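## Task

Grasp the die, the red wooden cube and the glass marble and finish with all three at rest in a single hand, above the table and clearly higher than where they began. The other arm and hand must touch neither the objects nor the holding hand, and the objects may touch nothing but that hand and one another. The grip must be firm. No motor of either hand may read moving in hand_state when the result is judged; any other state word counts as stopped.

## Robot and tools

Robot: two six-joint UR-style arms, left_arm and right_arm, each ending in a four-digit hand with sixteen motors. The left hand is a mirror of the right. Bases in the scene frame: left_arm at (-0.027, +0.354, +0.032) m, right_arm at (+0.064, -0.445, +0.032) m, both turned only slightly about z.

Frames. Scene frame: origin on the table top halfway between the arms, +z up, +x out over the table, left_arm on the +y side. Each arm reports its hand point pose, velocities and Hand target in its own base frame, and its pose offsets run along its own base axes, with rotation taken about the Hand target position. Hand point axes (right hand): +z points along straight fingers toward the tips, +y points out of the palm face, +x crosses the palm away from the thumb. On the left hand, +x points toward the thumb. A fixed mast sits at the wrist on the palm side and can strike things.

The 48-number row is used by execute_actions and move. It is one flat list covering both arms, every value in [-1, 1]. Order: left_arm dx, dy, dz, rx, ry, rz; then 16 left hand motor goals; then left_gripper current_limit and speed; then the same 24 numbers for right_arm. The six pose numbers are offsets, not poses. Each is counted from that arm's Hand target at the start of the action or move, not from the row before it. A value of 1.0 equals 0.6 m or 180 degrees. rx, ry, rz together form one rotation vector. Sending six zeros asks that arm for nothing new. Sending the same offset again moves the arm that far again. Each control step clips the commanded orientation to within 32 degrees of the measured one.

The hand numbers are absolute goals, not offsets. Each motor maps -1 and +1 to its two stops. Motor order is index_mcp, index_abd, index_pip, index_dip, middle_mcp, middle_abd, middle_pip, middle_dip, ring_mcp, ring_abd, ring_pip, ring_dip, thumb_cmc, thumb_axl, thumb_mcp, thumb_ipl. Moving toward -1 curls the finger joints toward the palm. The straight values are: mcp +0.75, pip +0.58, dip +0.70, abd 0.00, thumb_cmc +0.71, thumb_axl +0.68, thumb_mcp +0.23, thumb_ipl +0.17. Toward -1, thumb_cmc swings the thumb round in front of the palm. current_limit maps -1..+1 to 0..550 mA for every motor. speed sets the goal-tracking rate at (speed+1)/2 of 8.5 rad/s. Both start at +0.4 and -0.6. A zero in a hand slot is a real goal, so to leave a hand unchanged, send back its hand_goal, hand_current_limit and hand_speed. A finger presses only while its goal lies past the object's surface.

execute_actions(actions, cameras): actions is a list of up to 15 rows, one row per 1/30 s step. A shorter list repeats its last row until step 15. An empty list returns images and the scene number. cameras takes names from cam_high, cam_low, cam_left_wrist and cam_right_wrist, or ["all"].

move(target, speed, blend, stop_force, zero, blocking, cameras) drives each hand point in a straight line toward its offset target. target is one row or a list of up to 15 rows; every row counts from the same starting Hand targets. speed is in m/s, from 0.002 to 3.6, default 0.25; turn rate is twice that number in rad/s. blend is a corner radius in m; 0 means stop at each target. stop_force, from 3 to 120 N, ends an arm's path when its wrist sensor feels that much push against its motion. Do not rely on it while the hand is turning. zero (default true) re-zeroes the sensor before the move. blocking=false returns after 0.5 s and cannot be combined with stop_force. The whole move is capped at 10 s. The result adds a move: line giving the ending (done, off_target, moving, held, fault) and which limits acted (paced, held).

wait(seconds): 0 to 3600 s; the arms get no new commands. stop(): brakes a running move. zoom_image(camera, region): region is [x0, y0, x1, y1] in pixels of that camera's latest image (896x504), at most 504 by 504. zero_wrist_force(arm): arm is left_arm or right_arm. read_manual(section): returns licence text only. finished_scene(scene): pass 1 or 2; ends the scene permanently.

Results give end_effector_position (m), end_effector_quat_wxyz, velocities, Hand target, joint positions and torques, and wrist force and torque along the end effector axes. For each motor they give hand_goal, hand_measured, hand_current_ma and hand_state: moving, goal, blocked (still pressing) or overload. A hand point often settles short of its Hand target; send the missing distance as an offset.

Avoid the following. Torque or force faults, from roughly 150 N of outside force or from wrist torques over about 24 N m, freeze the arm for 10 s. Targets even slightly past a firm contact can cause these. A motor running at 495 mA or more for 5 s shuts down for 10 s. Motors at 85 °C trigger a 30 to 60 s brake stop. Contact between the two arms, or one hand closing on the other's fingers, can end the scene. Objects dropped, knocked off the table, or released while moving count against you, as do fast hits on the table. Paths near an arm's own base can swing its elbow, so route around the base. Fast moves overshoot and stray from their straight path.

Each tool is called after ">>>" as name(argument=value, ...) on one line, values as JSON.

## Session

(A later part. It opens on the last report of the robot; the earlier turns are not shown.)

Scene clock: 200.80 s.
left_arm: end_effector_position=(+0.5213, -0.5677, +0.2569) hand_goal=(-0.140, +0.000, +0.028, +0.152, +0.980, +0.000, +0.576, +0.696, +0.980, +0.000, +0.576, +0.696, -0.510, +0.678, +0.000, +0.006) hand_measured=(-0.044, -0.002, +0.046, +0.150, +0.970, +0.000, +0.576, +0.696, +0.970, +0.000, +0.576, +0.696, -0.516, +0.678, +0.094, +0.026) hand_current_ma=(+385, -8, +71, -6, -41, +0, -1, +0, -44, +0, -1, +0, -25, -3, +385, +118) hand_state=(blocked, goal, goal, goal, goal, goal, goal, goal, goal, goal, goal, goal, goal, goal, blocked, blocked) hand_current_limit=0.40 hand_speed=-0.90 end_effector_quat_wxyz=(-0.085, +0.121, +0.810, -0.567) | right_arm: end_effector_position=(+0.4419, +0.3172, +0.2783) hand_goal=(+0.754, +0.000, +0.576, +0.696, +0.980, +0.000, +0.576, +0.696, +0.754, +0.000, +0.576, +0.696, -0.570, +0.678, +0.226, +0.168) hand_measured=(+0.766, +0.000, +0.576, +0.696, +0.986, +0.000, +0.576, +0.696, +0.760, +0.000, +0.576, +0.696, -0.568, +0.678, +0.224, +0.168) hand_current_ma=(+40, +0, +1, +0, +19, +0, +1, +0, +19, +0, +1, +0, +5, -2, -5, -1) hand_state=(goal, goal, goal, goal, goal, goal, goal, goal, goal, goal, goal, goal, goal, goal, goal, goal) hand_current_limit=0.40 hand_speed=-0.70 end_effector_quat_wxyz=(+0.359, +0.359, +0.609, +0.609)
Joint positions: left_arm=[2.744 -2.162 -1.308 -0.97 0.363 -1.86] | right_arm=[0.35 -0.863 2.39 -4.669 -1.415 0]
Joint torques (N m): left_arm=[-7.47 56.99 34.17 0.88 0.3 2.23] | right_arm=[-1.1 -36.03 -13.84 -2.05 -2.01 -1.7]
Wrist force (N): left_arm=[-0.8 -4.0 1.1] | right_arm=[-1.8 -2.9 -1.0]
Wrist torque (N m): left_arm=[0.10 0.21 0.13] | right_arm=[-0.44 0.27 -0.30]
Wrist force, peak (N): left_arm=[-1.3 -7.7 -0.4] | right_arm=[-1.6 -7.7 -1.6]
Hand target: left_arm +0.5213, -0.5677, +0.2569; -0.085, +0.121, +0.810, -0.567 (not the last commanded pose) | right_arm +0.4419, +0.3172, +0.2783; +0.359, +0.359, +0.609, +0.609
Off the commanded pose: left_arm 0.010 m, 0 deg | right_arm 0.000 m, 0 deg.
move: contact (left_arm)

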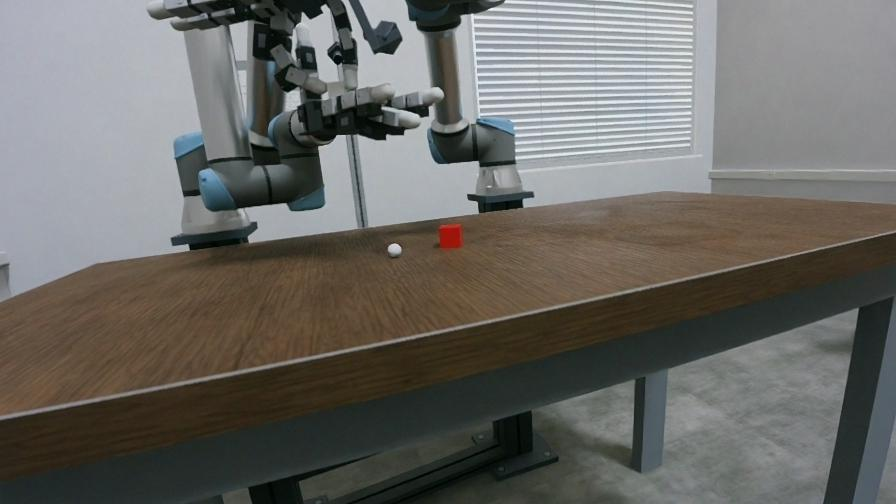

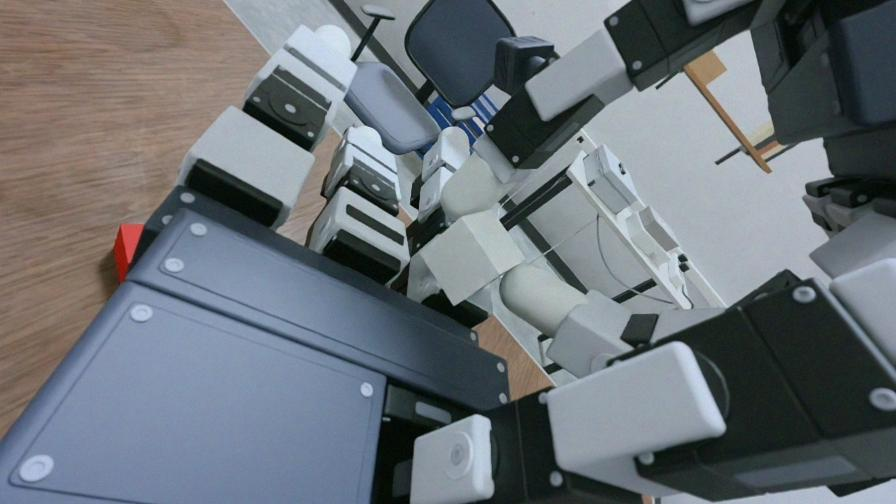

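>>> move(target=[0,0,0,0,0,0,0.09,0,0.028,0.151,0.98,0,0.576,0.696,0.98,0,0.576,0.696,-0.511,0.678,0.247,0.005,0.4,-0.92,0,0,0,0,0,0,0.754,0,0.576,0.696,0.98,0,0.576,0.696,0.754,0,0.576,0.696,-0.571,0.678,0.226,0.168,0.4,-0.7], speed=0.03, cameras=["cam_low", "cam_right_wrist"])

>>> zoom_image(camera="cam_right_wrist", region=[360, 90, 630, 330])

>>> zoom_image(camera="cam_low", region=[260, 0, 460, 150])

Scene clock: 204.00 s.
left_arm: end_effector_position=(+0.5213, -0.5677, +0.2569) hand_goal=(+0.090, +0.000, +0.028, +0.152, +0.980, +0.000, +0.576, +0.696, +0.980, +0.000, +0.576, +0.696, -0.510, +0.678, +0.248, +0.006) hand_measured=(+0.082, -0.002, +0.032, +0.150, +0.970, +0.000, +0.576, +0.696, +0.970, +0.000, +0.576, +0.696, -0.516, +0.678, +0.244, +0.008) hand_current_ma=(-36, -8, +14, -6, -41, +0, -1, +0, -44, +0, -1, +0, -19, -3, -23, +10) hand_state=(goal, goal, goal, goal, goal, goal, goal, goal, goal, goal, goal, goal, goal, goal, goal, goal) hand_current_limit=0.40 hand_speed=-0.92 end_effector_quat_wxyz=(-0.085, +0.121, +0.810, -0.567) | right_arm: end_effector_position=(+0.4419, +0.3172, +0.2783) hand_goal=(+0.754, +0.000, +0.576, +0.696, +0.980, +0.000, +0.576, +0.696, +0.754, +0.000, +0.576, +0.696, -0.570, +0.678, +0.226, +0.168) hand_measured=(+0.766, +0.000, +0.576, +0.696, +0.986, +0.000, +0.576, +0.696, +0.760, +0.000, +0.576, +0.696, -0.568, +0.678, +0.224, +0.168) hand_current_ma=(+40, +0, +1, +0, +19, +0, +1, +0, +19, +0, +1, +0, +5, -2, -5, -1) hand_state=(goal, goal, goal, goal, goal, goal, goal, goal, goal, goal, goal, goal, goal, goal, goal, goal) hand_current_limit=0.40 hand_speed=-0.70 end_effector_quat_wxyz=(+0.359, +0.359, +0.609, +0.609)
Joint positions: left_arm=[2.744 -2.162 -1.308 -0.97 0.363 -1.86] | right_arm=[0.35 -0.863 2.39 -4.669 -1.415 0]
Joint torques (N m): left_arm=[-8.08 56.55 33.34 2.62 0.39 2.17] | right_arm=[-4.09 -30.07 -13.78 -2.85 -2.04 -1.62]
Wrist force (N): left_arm=[-0.3 -2.2 1.9] | right_arm=[-1.9 -0.8 -0.4]
Wrist torque (N m): left_arm=[0.25 0.16 0.16] | right_arm=[-0.38 0.31 -0.34]
Wrist force, peak (N): left_arm=[-0.7 -3.9 1.5] | right_arm=[-2.2 -3.1 -1.0]
Hand target: left_arm +0.5213, -0.5677, +0.2569; -0.085, +0.121, +0.810, -0.567 | right_arm +0.4419, +0.3172, +0.2783; +0.359, +0.359, +0.609, +0.609
Off the commanded pose: left_arm 0.000 m, 0 deg | right_arm 0.000 m, 0 deg.
move: done

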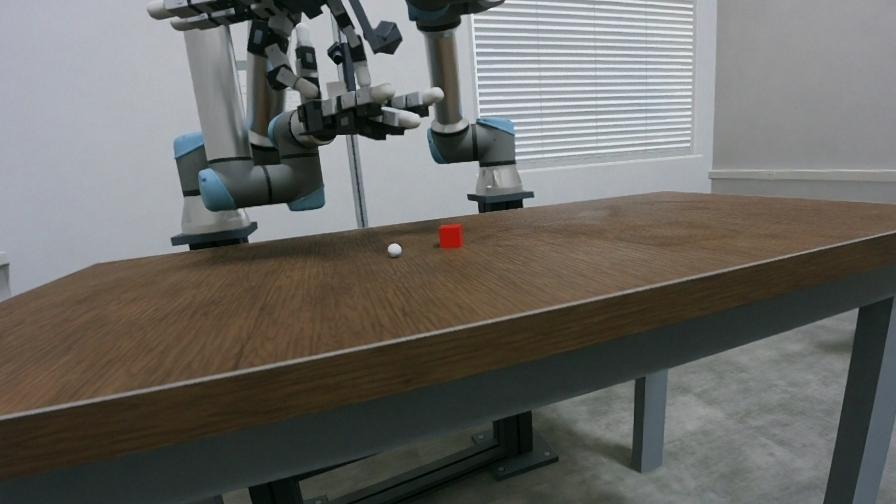

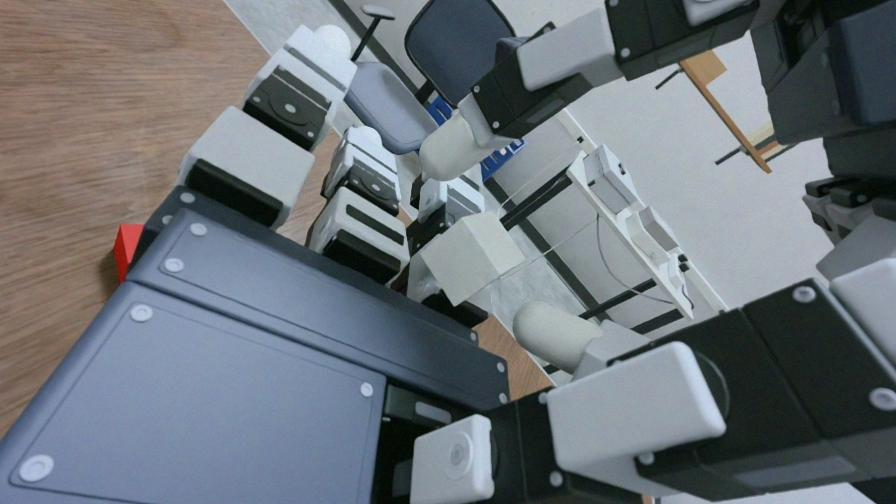

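Scaled by 1.867 from the camera's image (finer frame: 1280x720).

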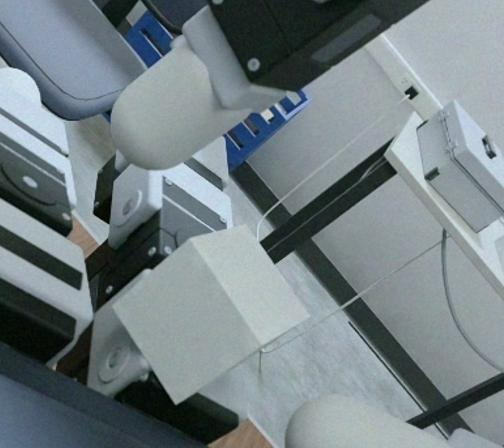

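Scaled by 2.520 from the camera's image (finer frame: 1280x720).

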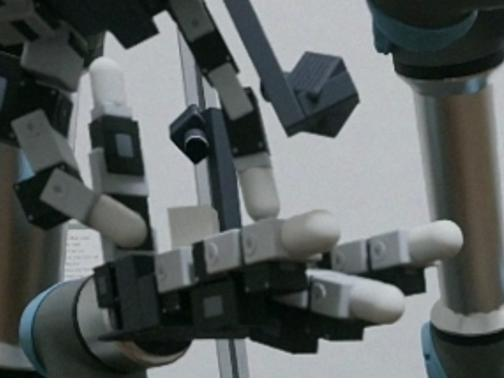

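>>> move(target=[0,0,0,0,0,0,-0.14,0,0.028,0.151,0.98,0,0.576,0.696,0.98,0,0.576,0.696,-0.511,0.678,0.0,0.005,0.4,-0.92,0,0,0,0,0,0,0.754,0,0.576,0.696,0.98,0,0.576,0.696,0.754,0,0.576,0.696,-0.571,0.678,0.226,0.168,0.4,-0.7], speed=0.03)

>>> move(target=[[0,0,0.01,0,0,0,-0.14,0,0.028,0.151,0.98,0,0.576,0.696,0.98,0,0.576,0.696,-0.511,0.678,0.0,0.005,0.4,-0.92,0,0,0,0,0,0,0.754,0,0.576,0.696,0.98,0,0.576,0.696,0.754,0,0.576,0.696,-0.571,0.678,0.226,0.168,0.4,-0.7],[0.0195,-0.001,0.01,0,0,0,-0.14,0,0.028,0.151,0.98,0,0.576,0.696,0.98,0,0.576,0.696,-0.511,0.678,0.0,0.005,0.4,-0.92,0,0,0,0,0,0,0.754,0,0.576,0.696,0.98,0,0.576,0.696,0.754,0,0.576,0.696,-0.571,0.678,0.226,0.168,0.4,-0.7]], speed=0.03)

>>> move(target=[0,0,-0.03,0,0,0,-0.14,0,0.028,0.151,0.98,0,0.576,0.696,0.98,0,0.576,0.696,-0.511,0.678,0.0,0.005,0.4,-0.92,0,0,0,0,0,0,0.754,0,0.576,0.696,0.98,0,0.576,0.696,0.754,0,0.576,0.696,-0.571,0.678,0.226,0.168,0.4,-0.7], speed=0.01, stop_force=4, cameras=["cam_low", "cam_right_wrist"])

>>> zoom_image(camera="cam_right_wrist", region=[360, 90, 630, 330])

>>> zoom_image(camera="cam_low", region=[260, 0, 460, 150])

Scene clock: 212.73 s.
left_arm: end_effector_position=(+0.5213, -0.5677, +0.2569) hand_goal=(-0.140, +0.000, +0.028, +0.152, +0.980, +0.000, +0.576, +0.696, +0.980, +0.000, +0.576, +0.696, -0.510, +0.678, +0.000, +0.006) hand_measured=(-0.060, -0.002, +0.042, +0.154, +0.970, +0.000, +0.576, +0.696, +0.970, +0.000, +0.576, +0.696, -0.516, +0.678, +0.120, +0.018) hand_current_ma=(+382, -5, +57, +9, -41, +0, -1, +0, -44, +0, -1, +0, -19, -3, +385, +70) hand_state=(blocked, goal, goal, goal, goal, goal, goal, goal, goal, goal, goal, goal, goal, goal, blocked, goal) hand_current_limit=0.40 hand_speed=-0.92 end_effector_quat_wxyz=(-0.085, +0.121, +0.810, -0.567) | right_arm: end_effector_position=(+0.4419, +0.3172, +0.2783) hand_goal=(+0.754, +0.000, +0.576, +0.696, +0.980, +0.000, +0.576, +0.696, +0.754, +0.000, +0.576, +0.696, -0.570, +0.678, +0.226, +0.168) hand_measured=(+0.766, +0.000, +0.576, +0.696, +0.986, +0.000, +0.576, +0.696, +0.760, +0.000, +0.576, +0.696, -0.568, +0.678, +0.224, +0.168) hand_current_ma=(+40, +0, +1, +0, +19, +0, +1, +0, +19, +0, +1, +0, +5, -2, -5, -1) hand_state=(goal, goal, goal, goal, goal, goal, goal, goal, goal, goal, goal, goal, goal, goal, goal, goal) hand_current_limit=0.40 hand_speed=-0.70 end_effector_quat_wxyz=(+0.359, +0.359, +0.609, +0.609)
Joint positions: left_arm=[2.744 -2.162 -1.308 -0.97 0.363 -1.86] | right_arm=[0.35 -0.863 2.39 -4.669 -1.415 0]
Joint torques (N m): left_arm=[-8.14 56.34 34.29 3.02 0.4 2.18] | right_arm=[-5.12 -27.35 -13.32 0.32 -2 -1.41]
Wrist force (N): left_arm=[-0.6 -3.6 1.5] | right_arm=[-1.7 -2.2 -0.9]
Wrist torque (N m): left_arm=[0.15 0.19 0.14] | right_arm=[-0.38 0.32 -0.31]
Wrist force, peak (N): left_arm=[-0.6 -3.6 1.5] | right_arm=[-1.7 -2.3 -0.8]
Hand target: left_arm +0.5213, -0.5677, +0.2569; -0.085, +0.121, +0.810, -0.567 | right_arm +0.4419, +0.3172, +0.2783; +0.359, +0.359, +0.609, +0.609
Off the commanded pose: left_arm 0.000 m, 0 deg | right_arm 0.000 m, 0 deg.
move: done

Scene clock: 213.80 s.
left_arm: end_effector_position=(+0.5332, -0.5683, +0.2629) hand_goal=(-0.140, +0.000, +0.028, +0.152, +0.980, +0.000, +0.576, +0.696, +0.980, +0.000, +0.576, +0.696, -0.510, +0.678, +0.000, +0.006) hand_measured=(-0.060, +0.000, +0.046, +0.156, +0.970, +0.000, +0.576, +0.696, +0.970, +0.000, +0.576, +0.696, -0.516, +0.678, +0.116, +0.020) hand_current_ma=(+382, -2, +73, +18, -41, +0, -1, +0, -44, +0, -1, +0, -19, -3, +385, +79) hand_state=(blocked, goal, goal, goal, goal, goal, goal, goal, goal, goal, goal, goal, goal, goal, blocked, goal) hand_current_limit=0.40 hand_speed=-0.92 end_effector_quat_wxyz=(-0.085, +0.121, +0.810, -0.567) | right_arm: end_effector_position=(+0.4419, +0.3172, +0.2783) hand_goal=(+0.754, +0.000, +0.576, +0.696, +0.980, +0.000, +0.576, +0.696, +0.754, +0.000, +0.576, +0.696, -0.570, +0.678, +0.226, +0.168) hand_measured=(+0.766, +0.000, +0.576, +0.696, +0.986, +0.000, +0.576, +0.696, +0.760, +0.000, +0.576, +0.696, -0.568, +0.678, +0.224, +0.168) hand_current_ma=(+40, +0, +1, +0, +19, +0, +1, +0, +19, +0, +1, +0, +5, -2, -5, -1) hand_state=(goal, goal, goal, goal, goal, goal, goal, goal, goal, goal, goal, goal, goal, goal, goal, goal) hand_current_limit=0.40 hand_speed=-0.70 end_effector_quat_wxyz=(+0.359, +0.359, +0.609, +0.609)
Joint positions: left_arm=[2.749 -2.18 -1.259 -1.016 0.362 -1.845] | right_arm=[0.35 -0.863 2.39 -4.669 -1.415 0]
Joint torques (N m): left_arm=[-4.72 59.03 11.44 4.1 -3.54 -0.57] | right_arm=[-4.97 -27.2 -12.79 0.38 -2.05 -1.43]
Wrist force (N): left_arm=[-0.2 -2.1 1.9] | right_arm=[-1.9 -0.5 -0.4]
Wrist torque (N m): left_arm=[0.25 0.14 0.07] | right_arm=[-0.36 0.30 -0.34]
Wrist force, peak (N): left_arm=[-0.6 -3.5 1.4] | right_arm=[-1.7 -2.3 -0.7]
Hand target: left_arm +0.5330, -0.5683, +0.2629; -0.085, +0.121, +0.810, -0.567 | right_arm +0.4419, +0.3172, +0.2783; +0.359, +0.359, +0.609, +0.609
Off the commanded pose: left_arm 0.000 m, 0 deg | right_arm 0.000 m, 0 deg.
move: done

Scene clock: 215.50 s.
left_arm: end_effector_position=(+0.5330, -0.5683, +0.2572) hand_goal=(-0.140, +0.000, +0.028, +0.152, +0.980, +0.000, +0.576, +0.696, +0.980, +0.000, +0.576, +0.696, -0.510, +0.678, +0.000, +0.006) hand_measured=(-0.062, +0.000, +0.046, +0.154, +0.970, +0.000, +0.576, +0.696, +0.970, +0.000, +0.576, +0.696, -0.518, +0.678, +0.116, +0.020) hand_current_ma=(+380, -2, +73, +10, -41, +0, -1, +0, -44, +0, -1, +0, -30, -3, +385, +81) hand_state=(blocked, goal, goal, goal, goal, goal, goal, goal, goal, goal, goal, goal, goal, goal, blocked, goal) hand_current_limit=0.40 hand_speed=-0.92 end_effector_quat_wxyz=(-0.085, +0.121, +0.810, -0.567) | right_arm: end_effector_position=(+0.4419, +0.3172, +0.2783) hand_goal=(+0.754, +0.000, +0.576, +0.696, +0.980, +0.000, +0.576, +0.696, +0.754, +0.000, +0.576, +0.696, -0.570, +0.678, +0.226, +0.168) hand_measured=(+0.776, +0.000, +0.576, +0.696, +0.986, +0.000, +0.576, +0.696, +0.760, +0.000, +0.576, +0.696, -0.568, +0.678, +0.224, +0.168) hand_current_ma=(+73, +0, +1, +0, +19, +0, +1, +0, +19, +0, +1, +0, +5, -2, -5, -1) hand_state=(blocked, goal, goal, goal, goal, goal, goal, goal, goal, goal, goal, goal, goal, goal, goal, goal) hand_current_limit=0.40 hand_speed=-0.70 end_effector_quat_wxyz=(+0.359, +0.359, +0.609, +0.609)
Joint positions: left_arm=[2.749 -2.184 -1.268 -1.003 0.362 -1.845] | right_arm=[0.35 -0.863 2.39 -4.669 -1.415 0]
Joint torques (N m): left_arm=[-5.59 59.21 34.27 0.94 -2.01 -1.17] | right_arm=[-4.93 -27.08 -13.27 -4.16 -1.86 -1.31]
Wrist force (N): left_arm=[-0.5 -2.5 1.8] | right_arm=[-2.2 -1.1 -0.8]
Wrist torque (N m): left_arm=[0.23 0.18 0.04] | right_arm=[-0.36 0.36 -0.35]
Wrist force, peak (N): left_arm=[-1.1 -5.8 0.7] | right_arm=[-1.6 -5.9 -1.3]
Hand target: left_arm +0.5330, -0.5683, +0.2572; -0.085, +0.121, +0.810, -0.567 (not the last commanded pose) | right_arm +0.4419, +0.3172, +0.2783; +0.359, +0.359, +0.609, +0.609
Off the commanded pose: left_arm 0.012 m, 0 deg | right_arm 0.000 m, 0 deg.
move: contact (left_arm)

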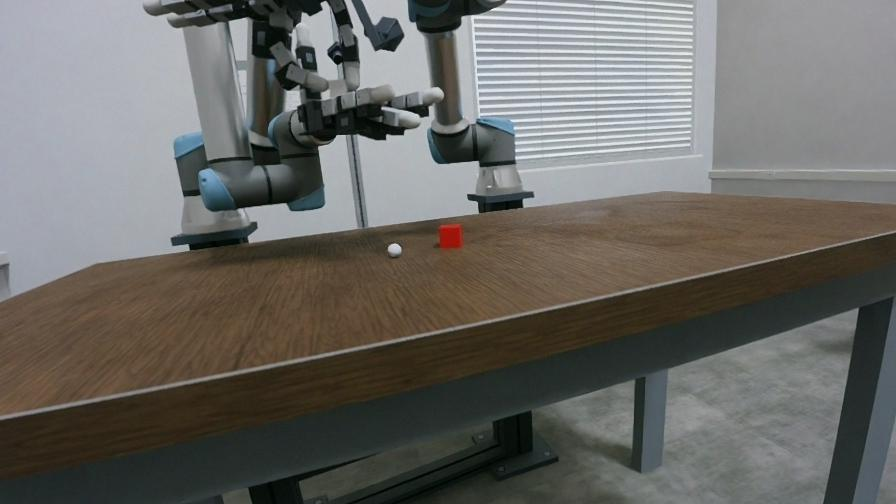

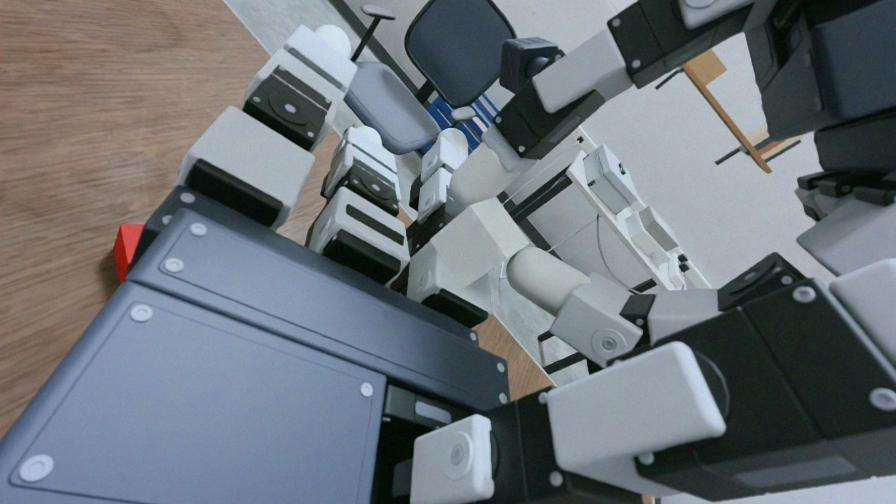

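Scaled by 1.867 from the camera's image (finer frame: 1280x720).

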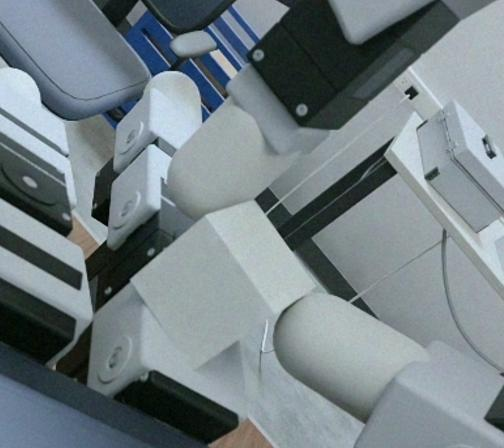

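Scaled by 2.520 from the camera's image (finer frame: 1280x720).

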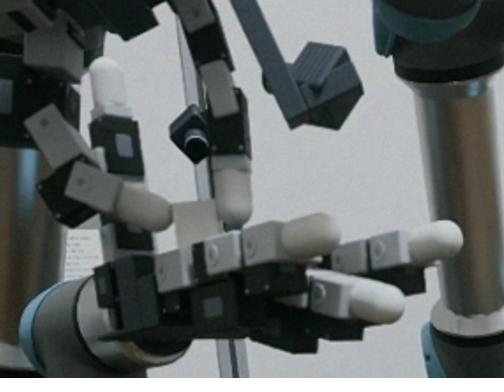

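>>> move(target=[0,0,0,0,0,0,0.09,0,0.028,0.151,0.98,0,0.576,0.696,0.98,0,0.576,0.696,-0.511,0.678,0.247,0.005,0.4,-0.92,0,0,0,0,0,0,0.754,0,0.576,0.696,0.98,0,0.576,0.696,0.754,0,0.576,0.696,-0.571,0.678,0.226,0.168,0.4,-0.7], speed=0.03)

>>> move(target=[0,0,0.15,0,0,0,0.09,0,0.028,0.151,0.98,0,0.576,0.696,0.98,0,0.576,0.696,-0.511,0.678,0.247,0.005,0.4,-0.92,0,0,0,0,0,0,0.754,0,0.576,0.696,0.98,0,0.576,0.696,0.754,0,0.576,0.696,-0.571,0.678,0.226,0.168,0.4,-0.7], speed=0.05, cameras=["cam_low", "cam_right_wrist"])

>>> zoom_image(camera="cam_right_wrist", region=[360, 90, 630, 330])

>>> zoom_image(camera="cam_low", region=[260, 0, 460, 150])

Scene clock: 220.70 s.
left_arm: end_effector_position=(+0.5330, -0.5683, +0.2572) hand_goal=(+0.090, +0.000, +0.028, +0.152, +0.980, +0.000, +0.576, +0.696, +0.980, +0.000, +0.576, +0.696, -0.510, +0.678, +0.248, +0.006) hand_measured=(+0.082, +0.000, +0.032, +0.154, +0.970, +0.000, +0.576, +0.696, +0.970, +0.000, +0.576, +0.696, -0.516, +0.678, +0.244, +0.008) hand_current_ma=(-36, -2, +14, +10, -41, +0, -1, +0, -44, +0, -1, +0, -19, -3, -23, +10) hand_state=(goal, goal, goal, goal, goal, goal, goal, goal, goal, goal, goal, goal, goal, goal, goal, goal) hand_current_limit=0.40 hand_speed=-0.92 end_effector_quat_wxyz=(-0.085, +0.121, +0.810, -0.567) | right_arm: end_effector_position=(+0.4419, +0.3172, +0.2783) hand_goal=(+0.754, +0.000, +0.576, +0.696, +0.980, +0.000, +0.576, +0.696, +0.754, +0.000, +0.576, +0.696, -0.570, +0.678, +0.226, +0.168) hand_measured=(+0.776, +0.000, +0.576, +0.696, +0.986, +0.000, +0.576, +0.696, +0.760, +0.000, +0.576, +0.696, -0.568, +0.678, +0.224, +0.168) hand_current_ma=(+73, +0, +1, +0, +19, +0, +1, +0, +19, +0, +1, +0, +5, -2, -5, -1) hand_state=(blocked, goal, goal, goal, goal, goal, goal, goal, goal, goal, goal, goal, goal, goal, goal, goal) hand_current_limit=0.40 hand_speed=-0.70 end_effector_quat_wxyz=(+0.359, +0.359, +0.609, +0.609)
Joint positions: left_arm=[2.749 -2.184 -1.268 -1.003 0.362 -1.845] | right_arm=[0.35 -0.863 2.39 -4.669 -1.415 0]
Joint torques (N m): left_arm=[-3.53 59.44 34.14 2.6 -1.85 2.23] | right_arm=[-4.89 -27.74 -12.88 -4.18 -1.94 -1.19]
Wrist force (N): left_arm=[-0.4 -2.1 1.9] | right_arm=[-1.5 -0.9 -0.4]
Wrist torque (N m): left_arm=[0.27 0.16 0.04] | right_arm=[-0.40 0.25 -0.31]
Wrist force, peak (N): left_arm=[-0.3 -2.7 1.9] | right_arm=[-2.1 -1.6 -0.6]
Hand target: left_arm +0.5330, -0.5683, +0.2572; -0.085, +0.121, +0.810, -0.567 | right_arm +0.4419, +0.3172, +0.2783; +0.359, +0.359, +0.609, +0.609
Off the commanded pose: left_arm 0.000 m, 0 deg | right_arm 0.000 m, 0 deg.
move: done

Scene clock: 222.80 s.
left_arm: end_effector_position=(+0.5330, -0.5683, +0.3475) hand_goal=(+0.090, +0.000, +0.028, +0.152, +0.980, +0.000, +0.576, +0.696, +0.980, +0.000, +0.576, +0.696, -0.510, +0.678, +0.248, +0.006) hand_measured=(+0.082, +0.000, +0.032, +0.154, +0.970, +0.000, +0.576, +0.696, +0.970, +0.000, +0.576, +0.696, -0.514, +0.678, +0.244, +0.008) hand_current_ma=(-36, -2, +14, +10, -41, +0, -1, +0, -44, +0, -1, +0, -19, -3, -23, +10) hand_state=(goal, goal, goal, goal, goal, goal, goal, goal, goal, goal, goal, goal, goal, goal, goal, goal) hand_current_limit=0.40 hand_speed=-0.92 end_effector_quat_wxyz=(-0.084, +0.121, +0.810, -0.567) end_effector_velocity=(+0.000, +0.000, -0.002) end_effector_angular_velocity=(-0.001, -0.002, +0.000) | right_arm: end_effector_position=(+0.4419, +0.3172, +0.2783) hand_goal=(+0.754, +0.000, +0.576, +0.696, +0.980, +0.000, +0.576, +0.696, +0.754, +0.000, +0.576, +0.696, -0.570, +0.678, +0.226, +0.168) hand_measured=(+0.776, +0.000, +0.576, +0.696, +0.986, +0.000, +0.576, +0.696, +0.760, +0.000, +0.576, +0.696, -0.568, +0.678, +0.224, +0.168) hand_current_ma=(+73, +0, +1, +0, +19, +0, +1, +0, +19, +0, +1, +0, +5, -2, -5, -1) hand_state=(blocked, goal, goal, goal, goal, goal, goal, goal, goal, goal, goal, goal, goal, goal, goal, goal) hand_current_limit=0.40 hand_speed=-0.70 end_effector_quat_wxyz=(+0.359, +0.359, +0.609, +0.609)
Joint positions: left_arm=[2.749 -2.137 -1.109 -1.209 0.362 -1.845] | right_arm=[0.35 -0.863 2.39 -4.669 -1.415 0]
Joint velocities: left_arm=[0 0 -0.004 0.005 0 0.001] | right_arm=[within noise]
Joint torques (N m): left_arm=[0.13 35.28 12.31 4.11 -1.31 2.6] | right_arm=[-5.23 -27.07 -12.6 -2.61 -1.8 -1.03]
Wrist force (N): left_arm=[-0.2 -2.3 2.0] | right_arm=[-1.5 -0.8 -0.1]
Wrist torque (N m): left_arm=[0.22 0.15 0.08] | right_arm=[-0.41 0.25 -0.30]
Wrist force, peak (N): left_arm=[-0.5 -2.9 1.7] | right_arm=[-2.3 -0.9 -0.5]
Hand target: left_arm +0.5330, -0.5683, +0.3472; -0.085, +0.121, +0.810, -0.567 | right_arm +0.4419, +0.3172, +0.2783; +0.359, +0.359, +0.609, +0.609
Off the commanded pose: left_arm 0.000 m, 0 deg | right_arm 0.000 m, 0 deg.
move: done

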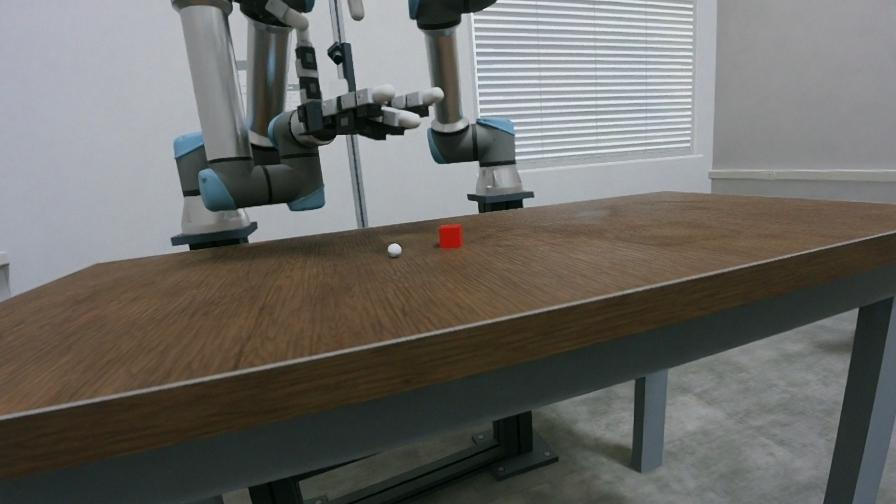

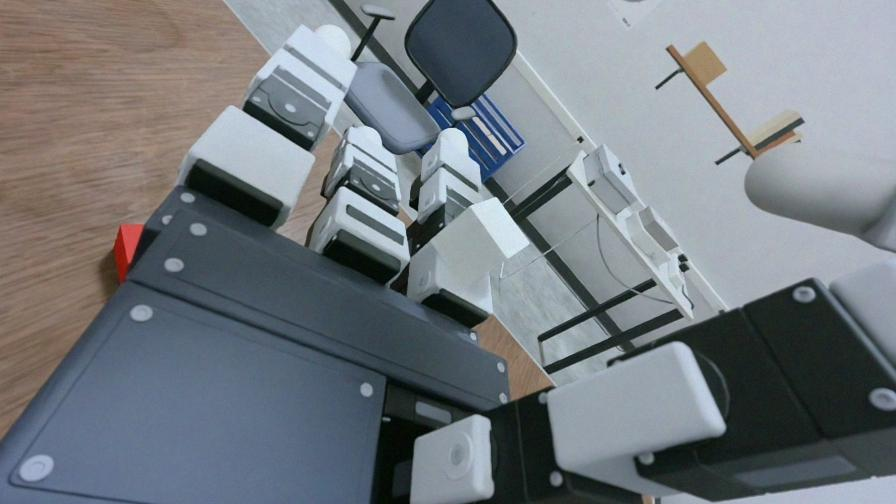

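Scaled by 1.867 from the camera's image (finer frame: 1280x720).

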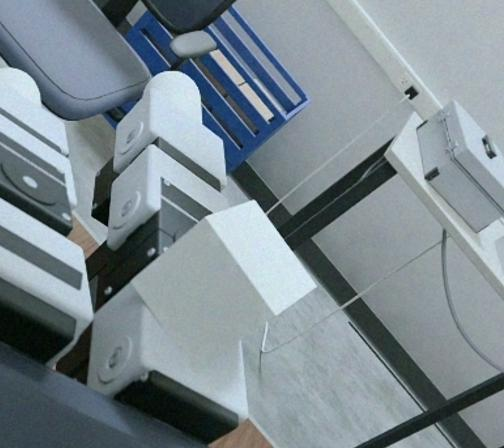

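Scaled by 2.520 from the camera's image (finer frame: 1280x720).

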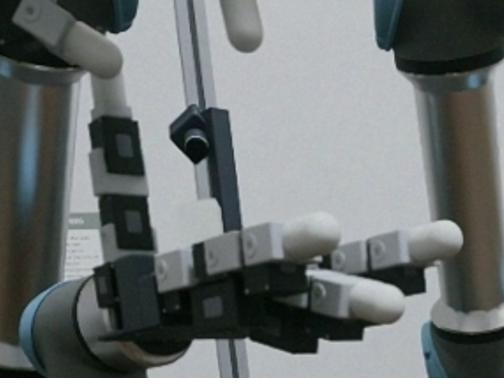

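>>> move(target=[[0,0,0.19,0,0,0,0.137,0,0.028,0.151,0.98,0,0.576,0.696,0.98,0,0.576,0.696,-0.511,0.678,0.247,0.005,0.4,-0.92,0,0,0,0,0,0,0.754,0,0.576,0.696,0.98,0,0.576,0.696,0.754,0,0.576,0.696,-0.571,0.678,0.226,0.168,0.4,-0.7],[0.045,0.45,0.19,0,0,0,0.137,0,0.028,0.151,0.98,0,0.576,0.696,0.98,0,0.576,0.696,-0.511,0.678,0.247,0.005,0.4,-0.92,0,0,0,0,0,0,0.754,0,0.576,0.696,0.98,0,0.576,0.696,0.754,0,0.576,0.696,-0.571,0.678,0.226,0.168,0.4,-0.7]], speed=[0.08, 0.18], blend=[0.03, 0])

>>> move(target=[0,0,0,0,0,0,0.137,0,0.028,0.151,0.98,0,0.576,0.696,0.98,0,0.576,0.696,-0.511,0.678,0.247,0.005,0.4,-0.92,0,0,0,0,0,0,0.754,0,-0.65,0.696,0.98,0,0.576,0.696,0.754,0,0.576,0.696,-0.571,0.678,0.226,0.168,0.4,-0.85], cameras=["cam_right_wrist"])

>>> zoom_image(camera="cam_right_wrist", region=[360, 90, 630, 330])

Scene clock: 228.33 s.
left_arm: end_effector_position=(+0.5601, -0.2984, +0.4612) hand_goal=(+0.138, +0.000, +0.028, +0.152, +0.980, +0.000, +0.576, +0.696, +0.980, +0.000, +0.576, +0.696, -0.510, +0.678, +0.248, +0.006) hand_measured=(+0.130, +0.000, +0.030, +0.154, +0.970, +0.000, +0.576, +0.696, +0.970, +0.000, +0.576, +0.696, -0.514, +0.678, +0.244, +0.008) hand_current_ma=(-36, -2, +10, +10, -41, +0, -1, +0, -44, +0, -1, +0, -16, -3, -17, +9) hand_state=(goal, goal, goal, goal, goal, goal, goal, goal, goal, goal, goal, goal, goal, goal, goal, goal) hand_current_limit=0.40 hand_speed=-0.92 end_effector_quat_wxyz=(-0.085, +0.121, +0.810, -0.567) | right_arm: end_effector_position=(+0.4419, +0.3172, +0.2783) hand_goal=(+0.754, +0.000, +0.576, +0.696, +0.980, +0.000, +0.576, +0.696, +0.754, +0.000, +0.576, +0.696, -0.570, +0.678, +0.226, +0.168) hand_measured=(+0.776, +0.000, +0.576, +0.696, +0.986, +0.000, +0.576, +0.696, +0.760, +0.000, +0.576, +0.696, -0.568, +0.678, +0.224, +0.168) hand_current_ma=(+73, +0, +1, +0, +19, +0, +1, +0, +19, +0, +1, +0, +5, -2, -5, -1) hand_state=(blocked, goal, goal, goal, goal, goal, goal, goal, goal, goal, goal, goal, goal, goal, goal, goal) hand_current_limit=0.40 hand_speed=-0.70 end_effector_quat_wxyz=(+0.359, +0.359, +0.609, +0.609)
Joint positions: left_arm=[3.152 -2.041 -0.73 -2.634 0.461 -0.823] | right_arm=[0.35 -0.863 2.39 -4.669 -1.415 0]
Joint torques (N m): left_arm=[5.81 51.7 9.32 0.33 -2.51 1.67] | right_arm=[-4.94 -27.76 -12.43 0.25 -1.68 -0.87]
Wrist force (N): left_arm=[-0.1 -2.2 1.9] | right_arm=[-1.7 -0.6 -0.4]
Wrist torque (N m): left_arm=[0.23 0.12 0.16] | right_arm=[-0.36 0.28 -0.32]
Wrist force, peak (N): left_arm=[-0.4 -3.1 2.5] | right_arm=[-2.2 -1.0 -1.0]
Hand target: left_arm +0.5600, -0.2983, +0.4612; -0.085, +0.121, +0.810, -0.567 | right_arm +0.4419, +0.3172, +0.2783; +0.359, +0.359, +0.609, +0.609
Off the commanded pose: left_arm 0.000 m, 0 deg | right_arm 0.000 m, 0 deg.
move: done

Scene clock: 230.90 s.
left_arm: end_effector_position=(+0.5600, -0.2983, +0.4612) hand_goal=(+0.138, +0.000, +0.028, +0.152, +0.980, +0.000, +0.576, +0.696, +0.980, +0.000, +0.576, +0.696, -0.510, +0.678, +0.248, +0.006) hand_measured=(+0.130, +0.000, +0.030, +0.154, +0.970, +0.000, +0.576, +0.696, +0.970, +0.000, +0.576, +0.696, -0.514, +0.678, +0.244, +0.008) hand_current_ma=(-36, -2, +10, +10, -41, +0, -1, +0, -44, +0, -1, +0, -16, -3, -17, +9) hand_state=(goal, goal, goal, goal, goal, goal, goal, goal, goal, goal, goal, goal, goal, goal, goal, goal) hand_current_limit=0.40 hand_speed=-0.92 end_effector_quat_wxyz=(-0.085, +0.121, +0.810, -0.567) | right_arm: end_effector_position=(+0.4419, +0.3172, +0.2783) hand_goal=(+0.754, +0.000, -0.650, +0.696, +0.980, +0.000, +0.576, +0.696, +0.754, +0.000, +0.576, +0.696, -0.570, +0.678, +0.226, +0.168) hand_measured=(+0.776, +0.000, -0.646, +0.696, +0.986, +0.000, +0.576, +0.696, +0.760, +0.000, +0.576, +0.696, -0.568, +0.678, +0.224, +0.168) hand_current_ma=(+73, +0, +10, +0, +19, +0, +1, +0, +19, +0, +1, +0, +5, -2, -5, -1) hand_state=(blocked, goal, goal, goal, goal, goal, goal, goal, goal, goal, goal, goal, goal, goal, goal, goal) hand_current_limit=0.40 hand_speed=-0.85 end_effector_quat_wxyz=(+0.359, +0.359, +0.609, +0.609)
Joint positions: left_arm=[3.152 -2.041 -0.73 -2.634 0.461 -0.823] | right_arm=[0.35 -0.863 2.39 -4.669 -1.415 0]
Joint torques (N m): left_arm=[6.77 52.36 10.24 -0.31 1.04 2.61] | right_arm=[-4.45 -27.77 -12.06 0.32 -1.51 -0.68]
Wrist force (N): left_arm=[-0.4 -2.3 2.0] | right_arm=[-1.8 -0.7 -0.6]
Wrist torque (N m): left_arm=[0.22 0.15 0.13] | right_arm=[-0.35 0.30 -0.33]
Wrist force, peak (N): left_arm=[-0.3 -2.4 2.1] | right_arm=[-2.2 -0.9 -0.6]
Hand target: left_arm +0.5600, -0.2983, +0.4612; -0.085, +0.121, +0.810, -0.567 | right_arm +0.4419, +0.3172, +0.2783; +0.359, +0.359, +0.609, +0.609
Off the commanded pose: left_arm 0.000 m, 0 deg | right_arm 0.000 m, 0 deg.
move: done

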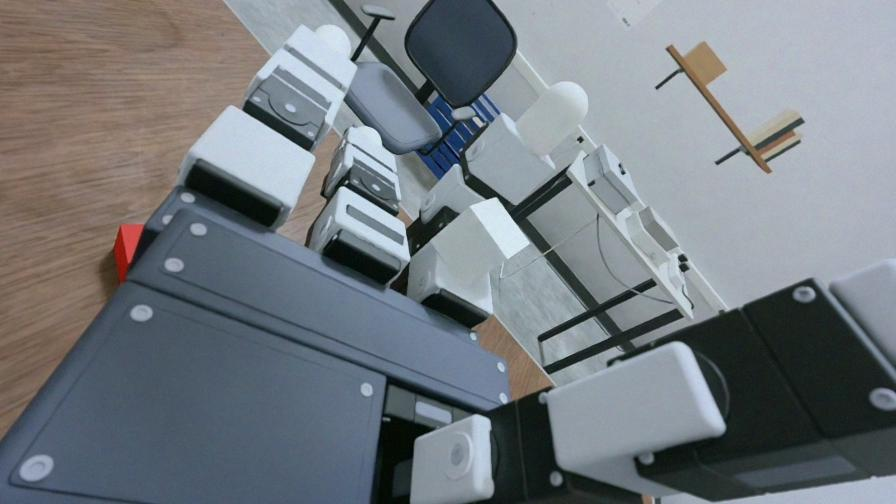

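Scaled by 1.867 from the camera's image (finer frame: 1280x720).

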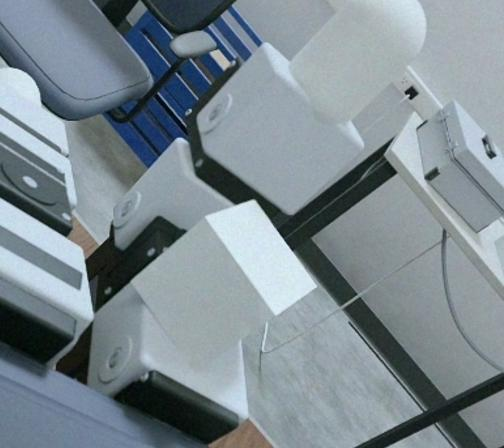

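>>> move(target=[0,0,0,0,0,0,0.137,0,0.028,0.151,0.98,0,0.576,0.696,0.98,0,0.576,0.696,-0.511,0.678,0.247,0.005,0.4,-0.92,0,0,0,0,0,0,0.754,0,-0.65,-0.35,0.98,0,0.576,0.696,0.754,0,0.576,0.696,-0.571,0.678,0.226,0.168,0.4,-0.9])

>>> move(target=[0,0,0,0,0,0,0.137,0,0.028,0.151,0.98,0,0.576,0.696,0.98,0,0.576,0.696,-0.511,0.678,0.247,0.005,0.4,-0.92,0,0,0,0,0,0,0.754,0,-0.65,-0.7,0.98,0,0.576,0.696,0.754,0,0.576,0.696,-0.571,0.678,0.226,0.168,0.4,-0.95], cameras=["cam_right_wrist", "cam_low"])

>>> zoom_image(camera="cam_right_wrist", region=[360, 90, 630, 330])

>>> zoom_image(camera="cam_low", region=[260, 0, 460, 150])

Scene clock: 236.03 s.
left_arm: end_effector_position=(+0.5600, -0.2983, +0.4612) hand_goal=(+0.138, +0.000, +0.028, +0.152, +0.980, +0.000, +0.576, +0.696, +0.980, +0.000, +0.576, +0.696, -0.510, +0.678, +0.248, +0.006) hand_measured=(+0.130, +0.000, +0.030, +0.154, +0.970, +0.000, +0.576, +0.696, +0.970, +0.000, +0.576, +0.696, -0.514, +0.678, +0.244, +0.008) hand_current_ma=(-36, -2, +10, +10, -41, +0, -1, +0, -44, +0, -1, +0, -16, -3, -17, +9) hand_state=(goal, goal, goal, goal, goal, goal, goal, goal, goal, goal, goal, goal, goal, goal, goal, goal) hand_current_limit=0.40 hand_speed=-0.92 end_effector_quat_wxyz=(-0.085, +0.121, +0.810, -0.567) | right_arm: end_effector_position=(+0.4419, +0.3172, +0.2783) hand_goal=(+0.754, +0.000, -0.650, -0.350, +0.980, +0.000, +0.576, +0.696, +0.754, +0.000, +0.576, +0.696, -0.570, +0.678, +0.226, +0.168) hand_measured=(+0.776, +0.000, -0.646, -0.348, +0.986, +0.000, +0.576, +0.696, +0.760, +0.000, +0.576, +0.696, -0.568, +0.678, +0.224, +0.168) hand_current_ma=(+72, +0, +8, +5, +19, +0, +1, +0, +19, +0, +1, +0, +5, -2, -5, -1) hand_state=(blocked, goal, goal, goal, goal, goal, goal, goal, goal, goal, goal, goal, goal, goal, goal, goal) hand_current_limit=0.40 hand_speed=-0.90 end_effector_quat_wxyz=(+0.359, +0.359, +0.609, +0.609)
Joint positions: left_arm=[3.152 -2.041 -0.73 -2.634 0.461 -0.823] | right_arm=[0.35 -0.863 2.39 -4.669 -1.415 0]
Joint torques (N m): left_arm=[7.22 52.46 9.31 -0.16 1.05 2.58] | right_arm=[-4.3 -27.83 -12.03 0.22 -1.41 -0.53]
Wrist force (N): left_arm=[-0.5 -2.1 2.0] | right_arm=[-1.9 -1.0 -0.4]
Wrist torque (N m): left_arm=[0.23 0.17 0.12] | right_arm=[-0.43 0.31 -0.34]
Wrist force, peak (N): left_arm=[-0.4 -2.4 2.0] | right_arm=[-2.4 -0.5 -0.7]
Hand target: left_arm +0.5600, -0.2983, +0.4612; -0.085, +0.121, +0.810, -0.567 | right_arm +0.4419, +0.3172, +0.2783; +0.359, +0.359, +0.609, +0.609
Off the commanded pose: left_arm 0.000 m, 0 deg | right_arm 0.000 m, 0 deg.
move: done

Scene clock: 237.23 s.
left_arm: end_effector_position=(+0.5600, -0.2983, +0.4612) hand_goal=(+0.138, +0.000, +0.028, +0.152, +0.980, +0.000, +0.576, +0.696, +0.980, +0.000, +0.576, +0.696, -0.510, +0.678, +0.248, +0.006) hand_measured=(+0.130, +0.000, +0.030, +0.154, +0.970, +0.000, +0.576, +0.696, +0.970, +0.000, +0.576, +0.696, -0.514, +0.678, +0.244, +0.008) hand_current_ma=(-36, -2, +10, +10, -41, +0, -1, +0, -44, +0, -1, +0, -16, -3, -17, +9) hand_state=(goal, goal, goal, goal, goal, goal, goal, goal, goal, goal, goal, goal, goal, goal, goal, goal) hand_current_limit=0.40 hand_speed=-0.92 end_effector_quat_wxyz=(-0.085, +0.121, +0.810, -0.567) | right_arm: end_effector_position=(+0.4419, +0.3172, +0.2783) hand_goal=(+0.754, +0.000, -0.650, -0.700, +0.980, +0.000, +0.576, +0.696, +0.754, +0.000, +0.576, +0.696, -0.570, +0.678, +0.226, +0.168) hand_measured=(+0.776, +0.000, -0.614, -0.434, +0.986, +0.000, +0.576, +0.696, +0.760, +0.000, +0.576, +0.696, -0.568, +0.678, +0.224, +0.168) hand_current_ma=(+72, +0, +125, +385, +19, +0, +1, +0, +19, +0, +1, +0, +5, -2, -5, -1) hand_state=(blocked, goal, blocked, blocked, goal, goal, goal, goal, goal, goal, goal, goal, goal, goal, goal, goal) hand_current_limit=0.40 hand_speed=-0.95 end_effector_quat_wxyz=(+0.359, +0.359, +0.609, +0.609)
Joint positions: left_arm=[3.152 -2.041 -0.73 -2.634 0.461 -0.823] | right_arm=[0.35 -0.863 2.39 -4.669 -1.415 0]
Joint torques (N m): left_arm=[7 51.54 9.83 -0.28 1.36 2.41] | right_arm=[-4.38 -27.98 -11.64 0.16 -1.47 -0.49]
Wrist force (N): left_arm=[-0.2 -2.1 2.1] | right_arm=[-1.9 -0.6 -0.7]
Wrist torque (N m): left_arm=[0.23 0.13 0.14] | right_arm=[-0.34 0.31 -0.33]
Wrist force, peak (N): left_arm=[-0.5 -2.4 2.0] | right_arm=[-2.4 -0.9 -0.3]
Hand target: left_arm +0.5600, -0.2983, +0.4612; -0.085, +0.121, +0.810, -0.567 | right_arm +0.4419, +0.3172, +0.2783; +0.359, +0.359, +0.609, +0.609
Off the commanded pose: left_arm 0.000 m, 0 deg | right_arm 0.000 m, 0 deg.
move: done
Images, in order (width x height): cam_low 896x504, cam_right_wrist 896x504.

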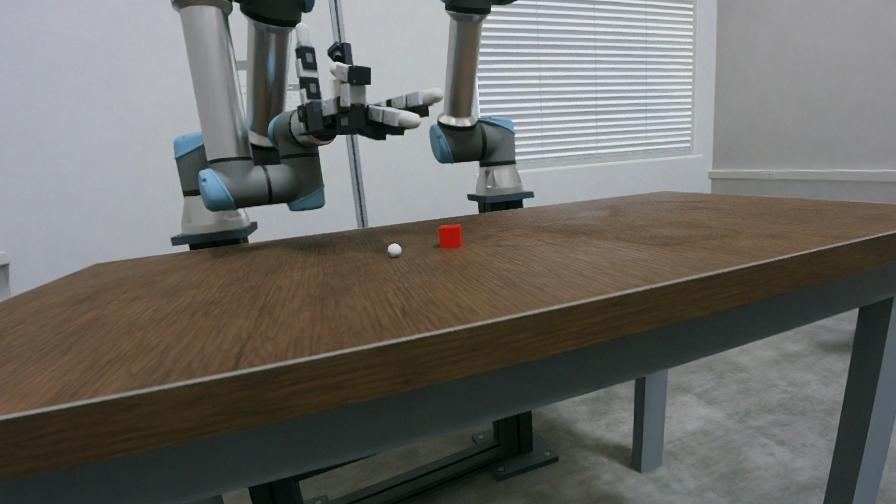

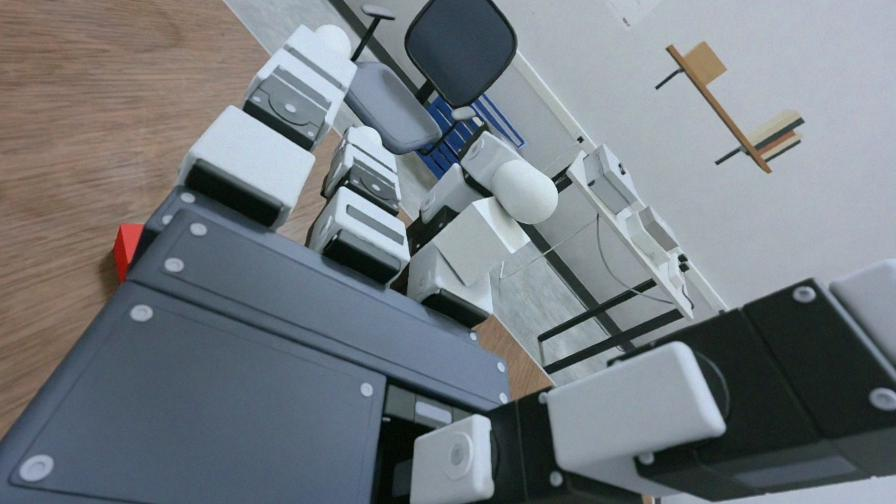

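Scaled by 1.867 from the camera's image (finer frame: 1280x720).

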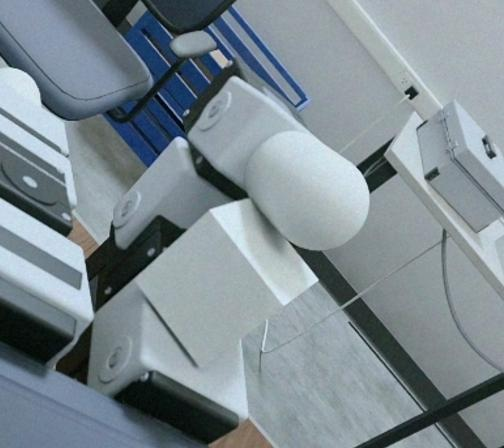

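Scaled by 2.520 from the camera's image (finer frame: 1280x720).

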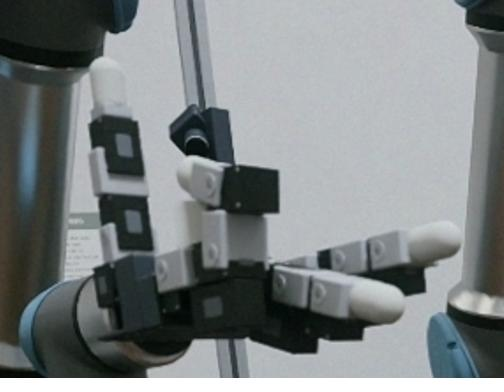

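>>> move(target=[[0,0,0,0,0,0,0.137,0,0.028,0.151,0.98,0,0.576,0.696,0.98,0,0.576,0.696,-0.511,0.678,0.247,0.005,0.4,-0.9,-0.0048,-0.267,0,0,0,0,0.754,0,-0.65,-0.7,0.98,0,0.576,0.696,0.754,0,0.576,0.696,-0.571,0.678,0.226,0.168,0.4,-0.95],[0.0457,-0.1057,-0.352,0,0,0.4367,0.137,0,0.028,0.151,0.98,0,0.576,0.696,0.98,0,0.576,0.696,-0.511,0.678,0.247,0.005,0.4,-0.9,-0.0048,-0.267,0,0,0,0,0.754,0,-0.65,-0.7,0.98,0,0.576,0.696,0.754,0,0.576,0.696,-0.571,0.678,0.226,0.168,0.4,-0.95]], speed=[0.12, 0.18], cameras=["cam_high", "cam_low", "cam_right_wrist"])

Scene clock: 246.60 s.
left_arm: end_effector_position=(+0.5874, -0.3618, +0.2499) hand_goal=(+0.138, +0.000, +0.028, +0.152, +0.980, +0.000, +0.576, +0.696, +0.980, +0.000, +0.576, +0.696, -0.510, +0.678, +0.248, +0.006) hand_measured=(+0.130, +0.000, +0.030, +0.154, +0.970, +0.000, +0.576, +0.696, +0.970, +0.000, +0.576, +0.696, -0.514, +0.678, +0.244, +0.008) hand_current_ma=(-36, -2, +10, +10, -41, +0, -1, +0, -44, +0, -1, +0, -15, -3, -17, +9) hand_state=(goal, goal, goal, goal, goal, goal, goal, goal, goal, goal, goal, goal, goal, goal, goal, goal) hand_current_limit=0.40 hand_speed=-0.90 end_effector_quat_wxyz=(+0.294, -0.419, +0.704, -0.492) | right_arm: end_effector_position=(+0.4390, +0.1570, +0.2783) hand_goal=(+0.754, +0.000, -0.650, -0.700, +0.980, +0.000, +0.576, +0.696, +0.754, +0.000, +0.576, +0.696, -0.570, +0.678, +0.226, +0.168) hand_measured=(+0.774, +0.000, -0.614, -0.434, +0.986, +0.000, +0.576, +0.696, +0.760, +0.000, +0.576, +0.696, -0.568, +0.678, +0.224, +0.168) hand_current_ma=(+71, +0, +126, +385, +19, +0, +1, +0, +19, +0, +1, +0, +5, -2, -5, -1) hand_state=(blocked, goal, blocked, blocked, goal, goal, goal, goal, goal, goal, goal, goal, goal, goal, goal, goal) hand_current_limit=0.40 hand_speed=-0.95 end_effector_quat_wxyz=(+0.359, +0.359, +0.609, +0.609)
Joint positions: left_arm=[2.882 -1.918 -1.904 0.323 1.349 -3.059] | right_arm=[-0.318 -0.824 2.635 -4.953 -0.747 0]
Joint torques (N m): left_arm=[-2.26 44.37 30.88 2.75 2.41 0.67] | right_arm=[-6.59 -36.77 -7.39 -3.5 1.03 -2.98]
Wrist force (N): left_arm=[-0.2 -2.2 1.9] | right_arm=[-2.2 -0.7 -0.7]
Wrist torque (N m): left_arm=[0.24 0.13 0.07] | right_arm=[-0.35 0.33 -0.37]
Wrist force, peak (N): left_arm=[-0.2 -2.8 1.6] | right_arm=[-3.0 -0.9 -1.4]
Hand target: left_arm +0.5875, -0.3617, +0.2500; +0.294, -0.419, +0.704, -0.492 | right_arm +0.4390, +0.1570, +0.2783; +0.359, +0.359, +0.609, +0.609
Off the commanded pose: left_arm 0.000 m, 0 deg | right_arm 0.000 m, 0 deg.
move: done

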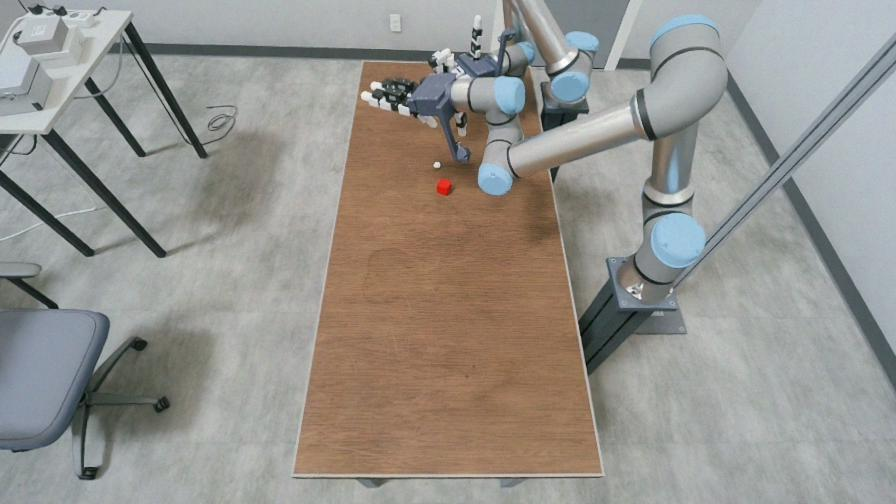

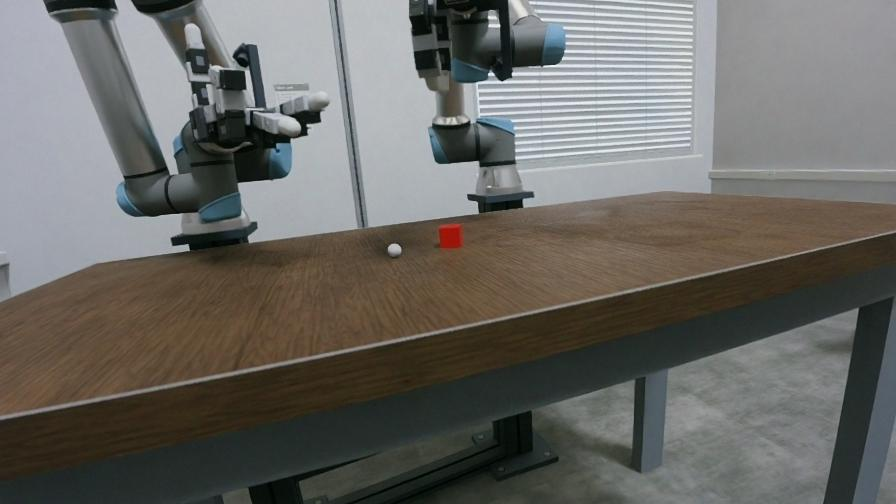

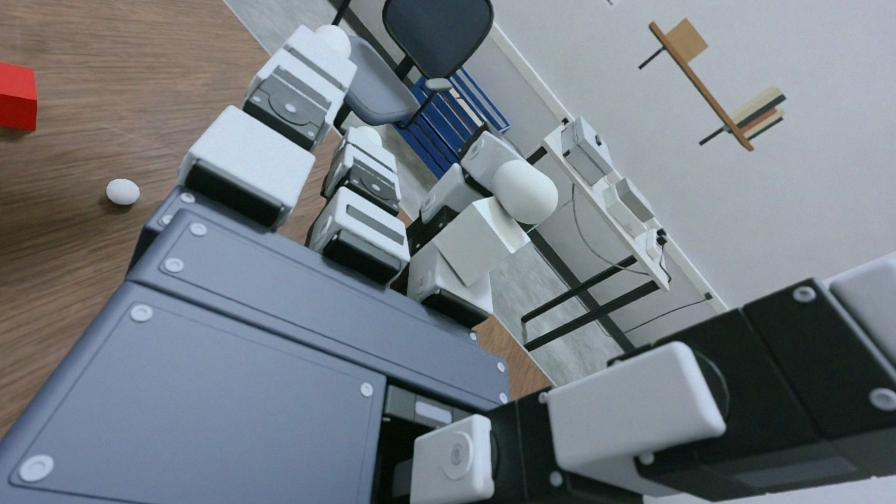

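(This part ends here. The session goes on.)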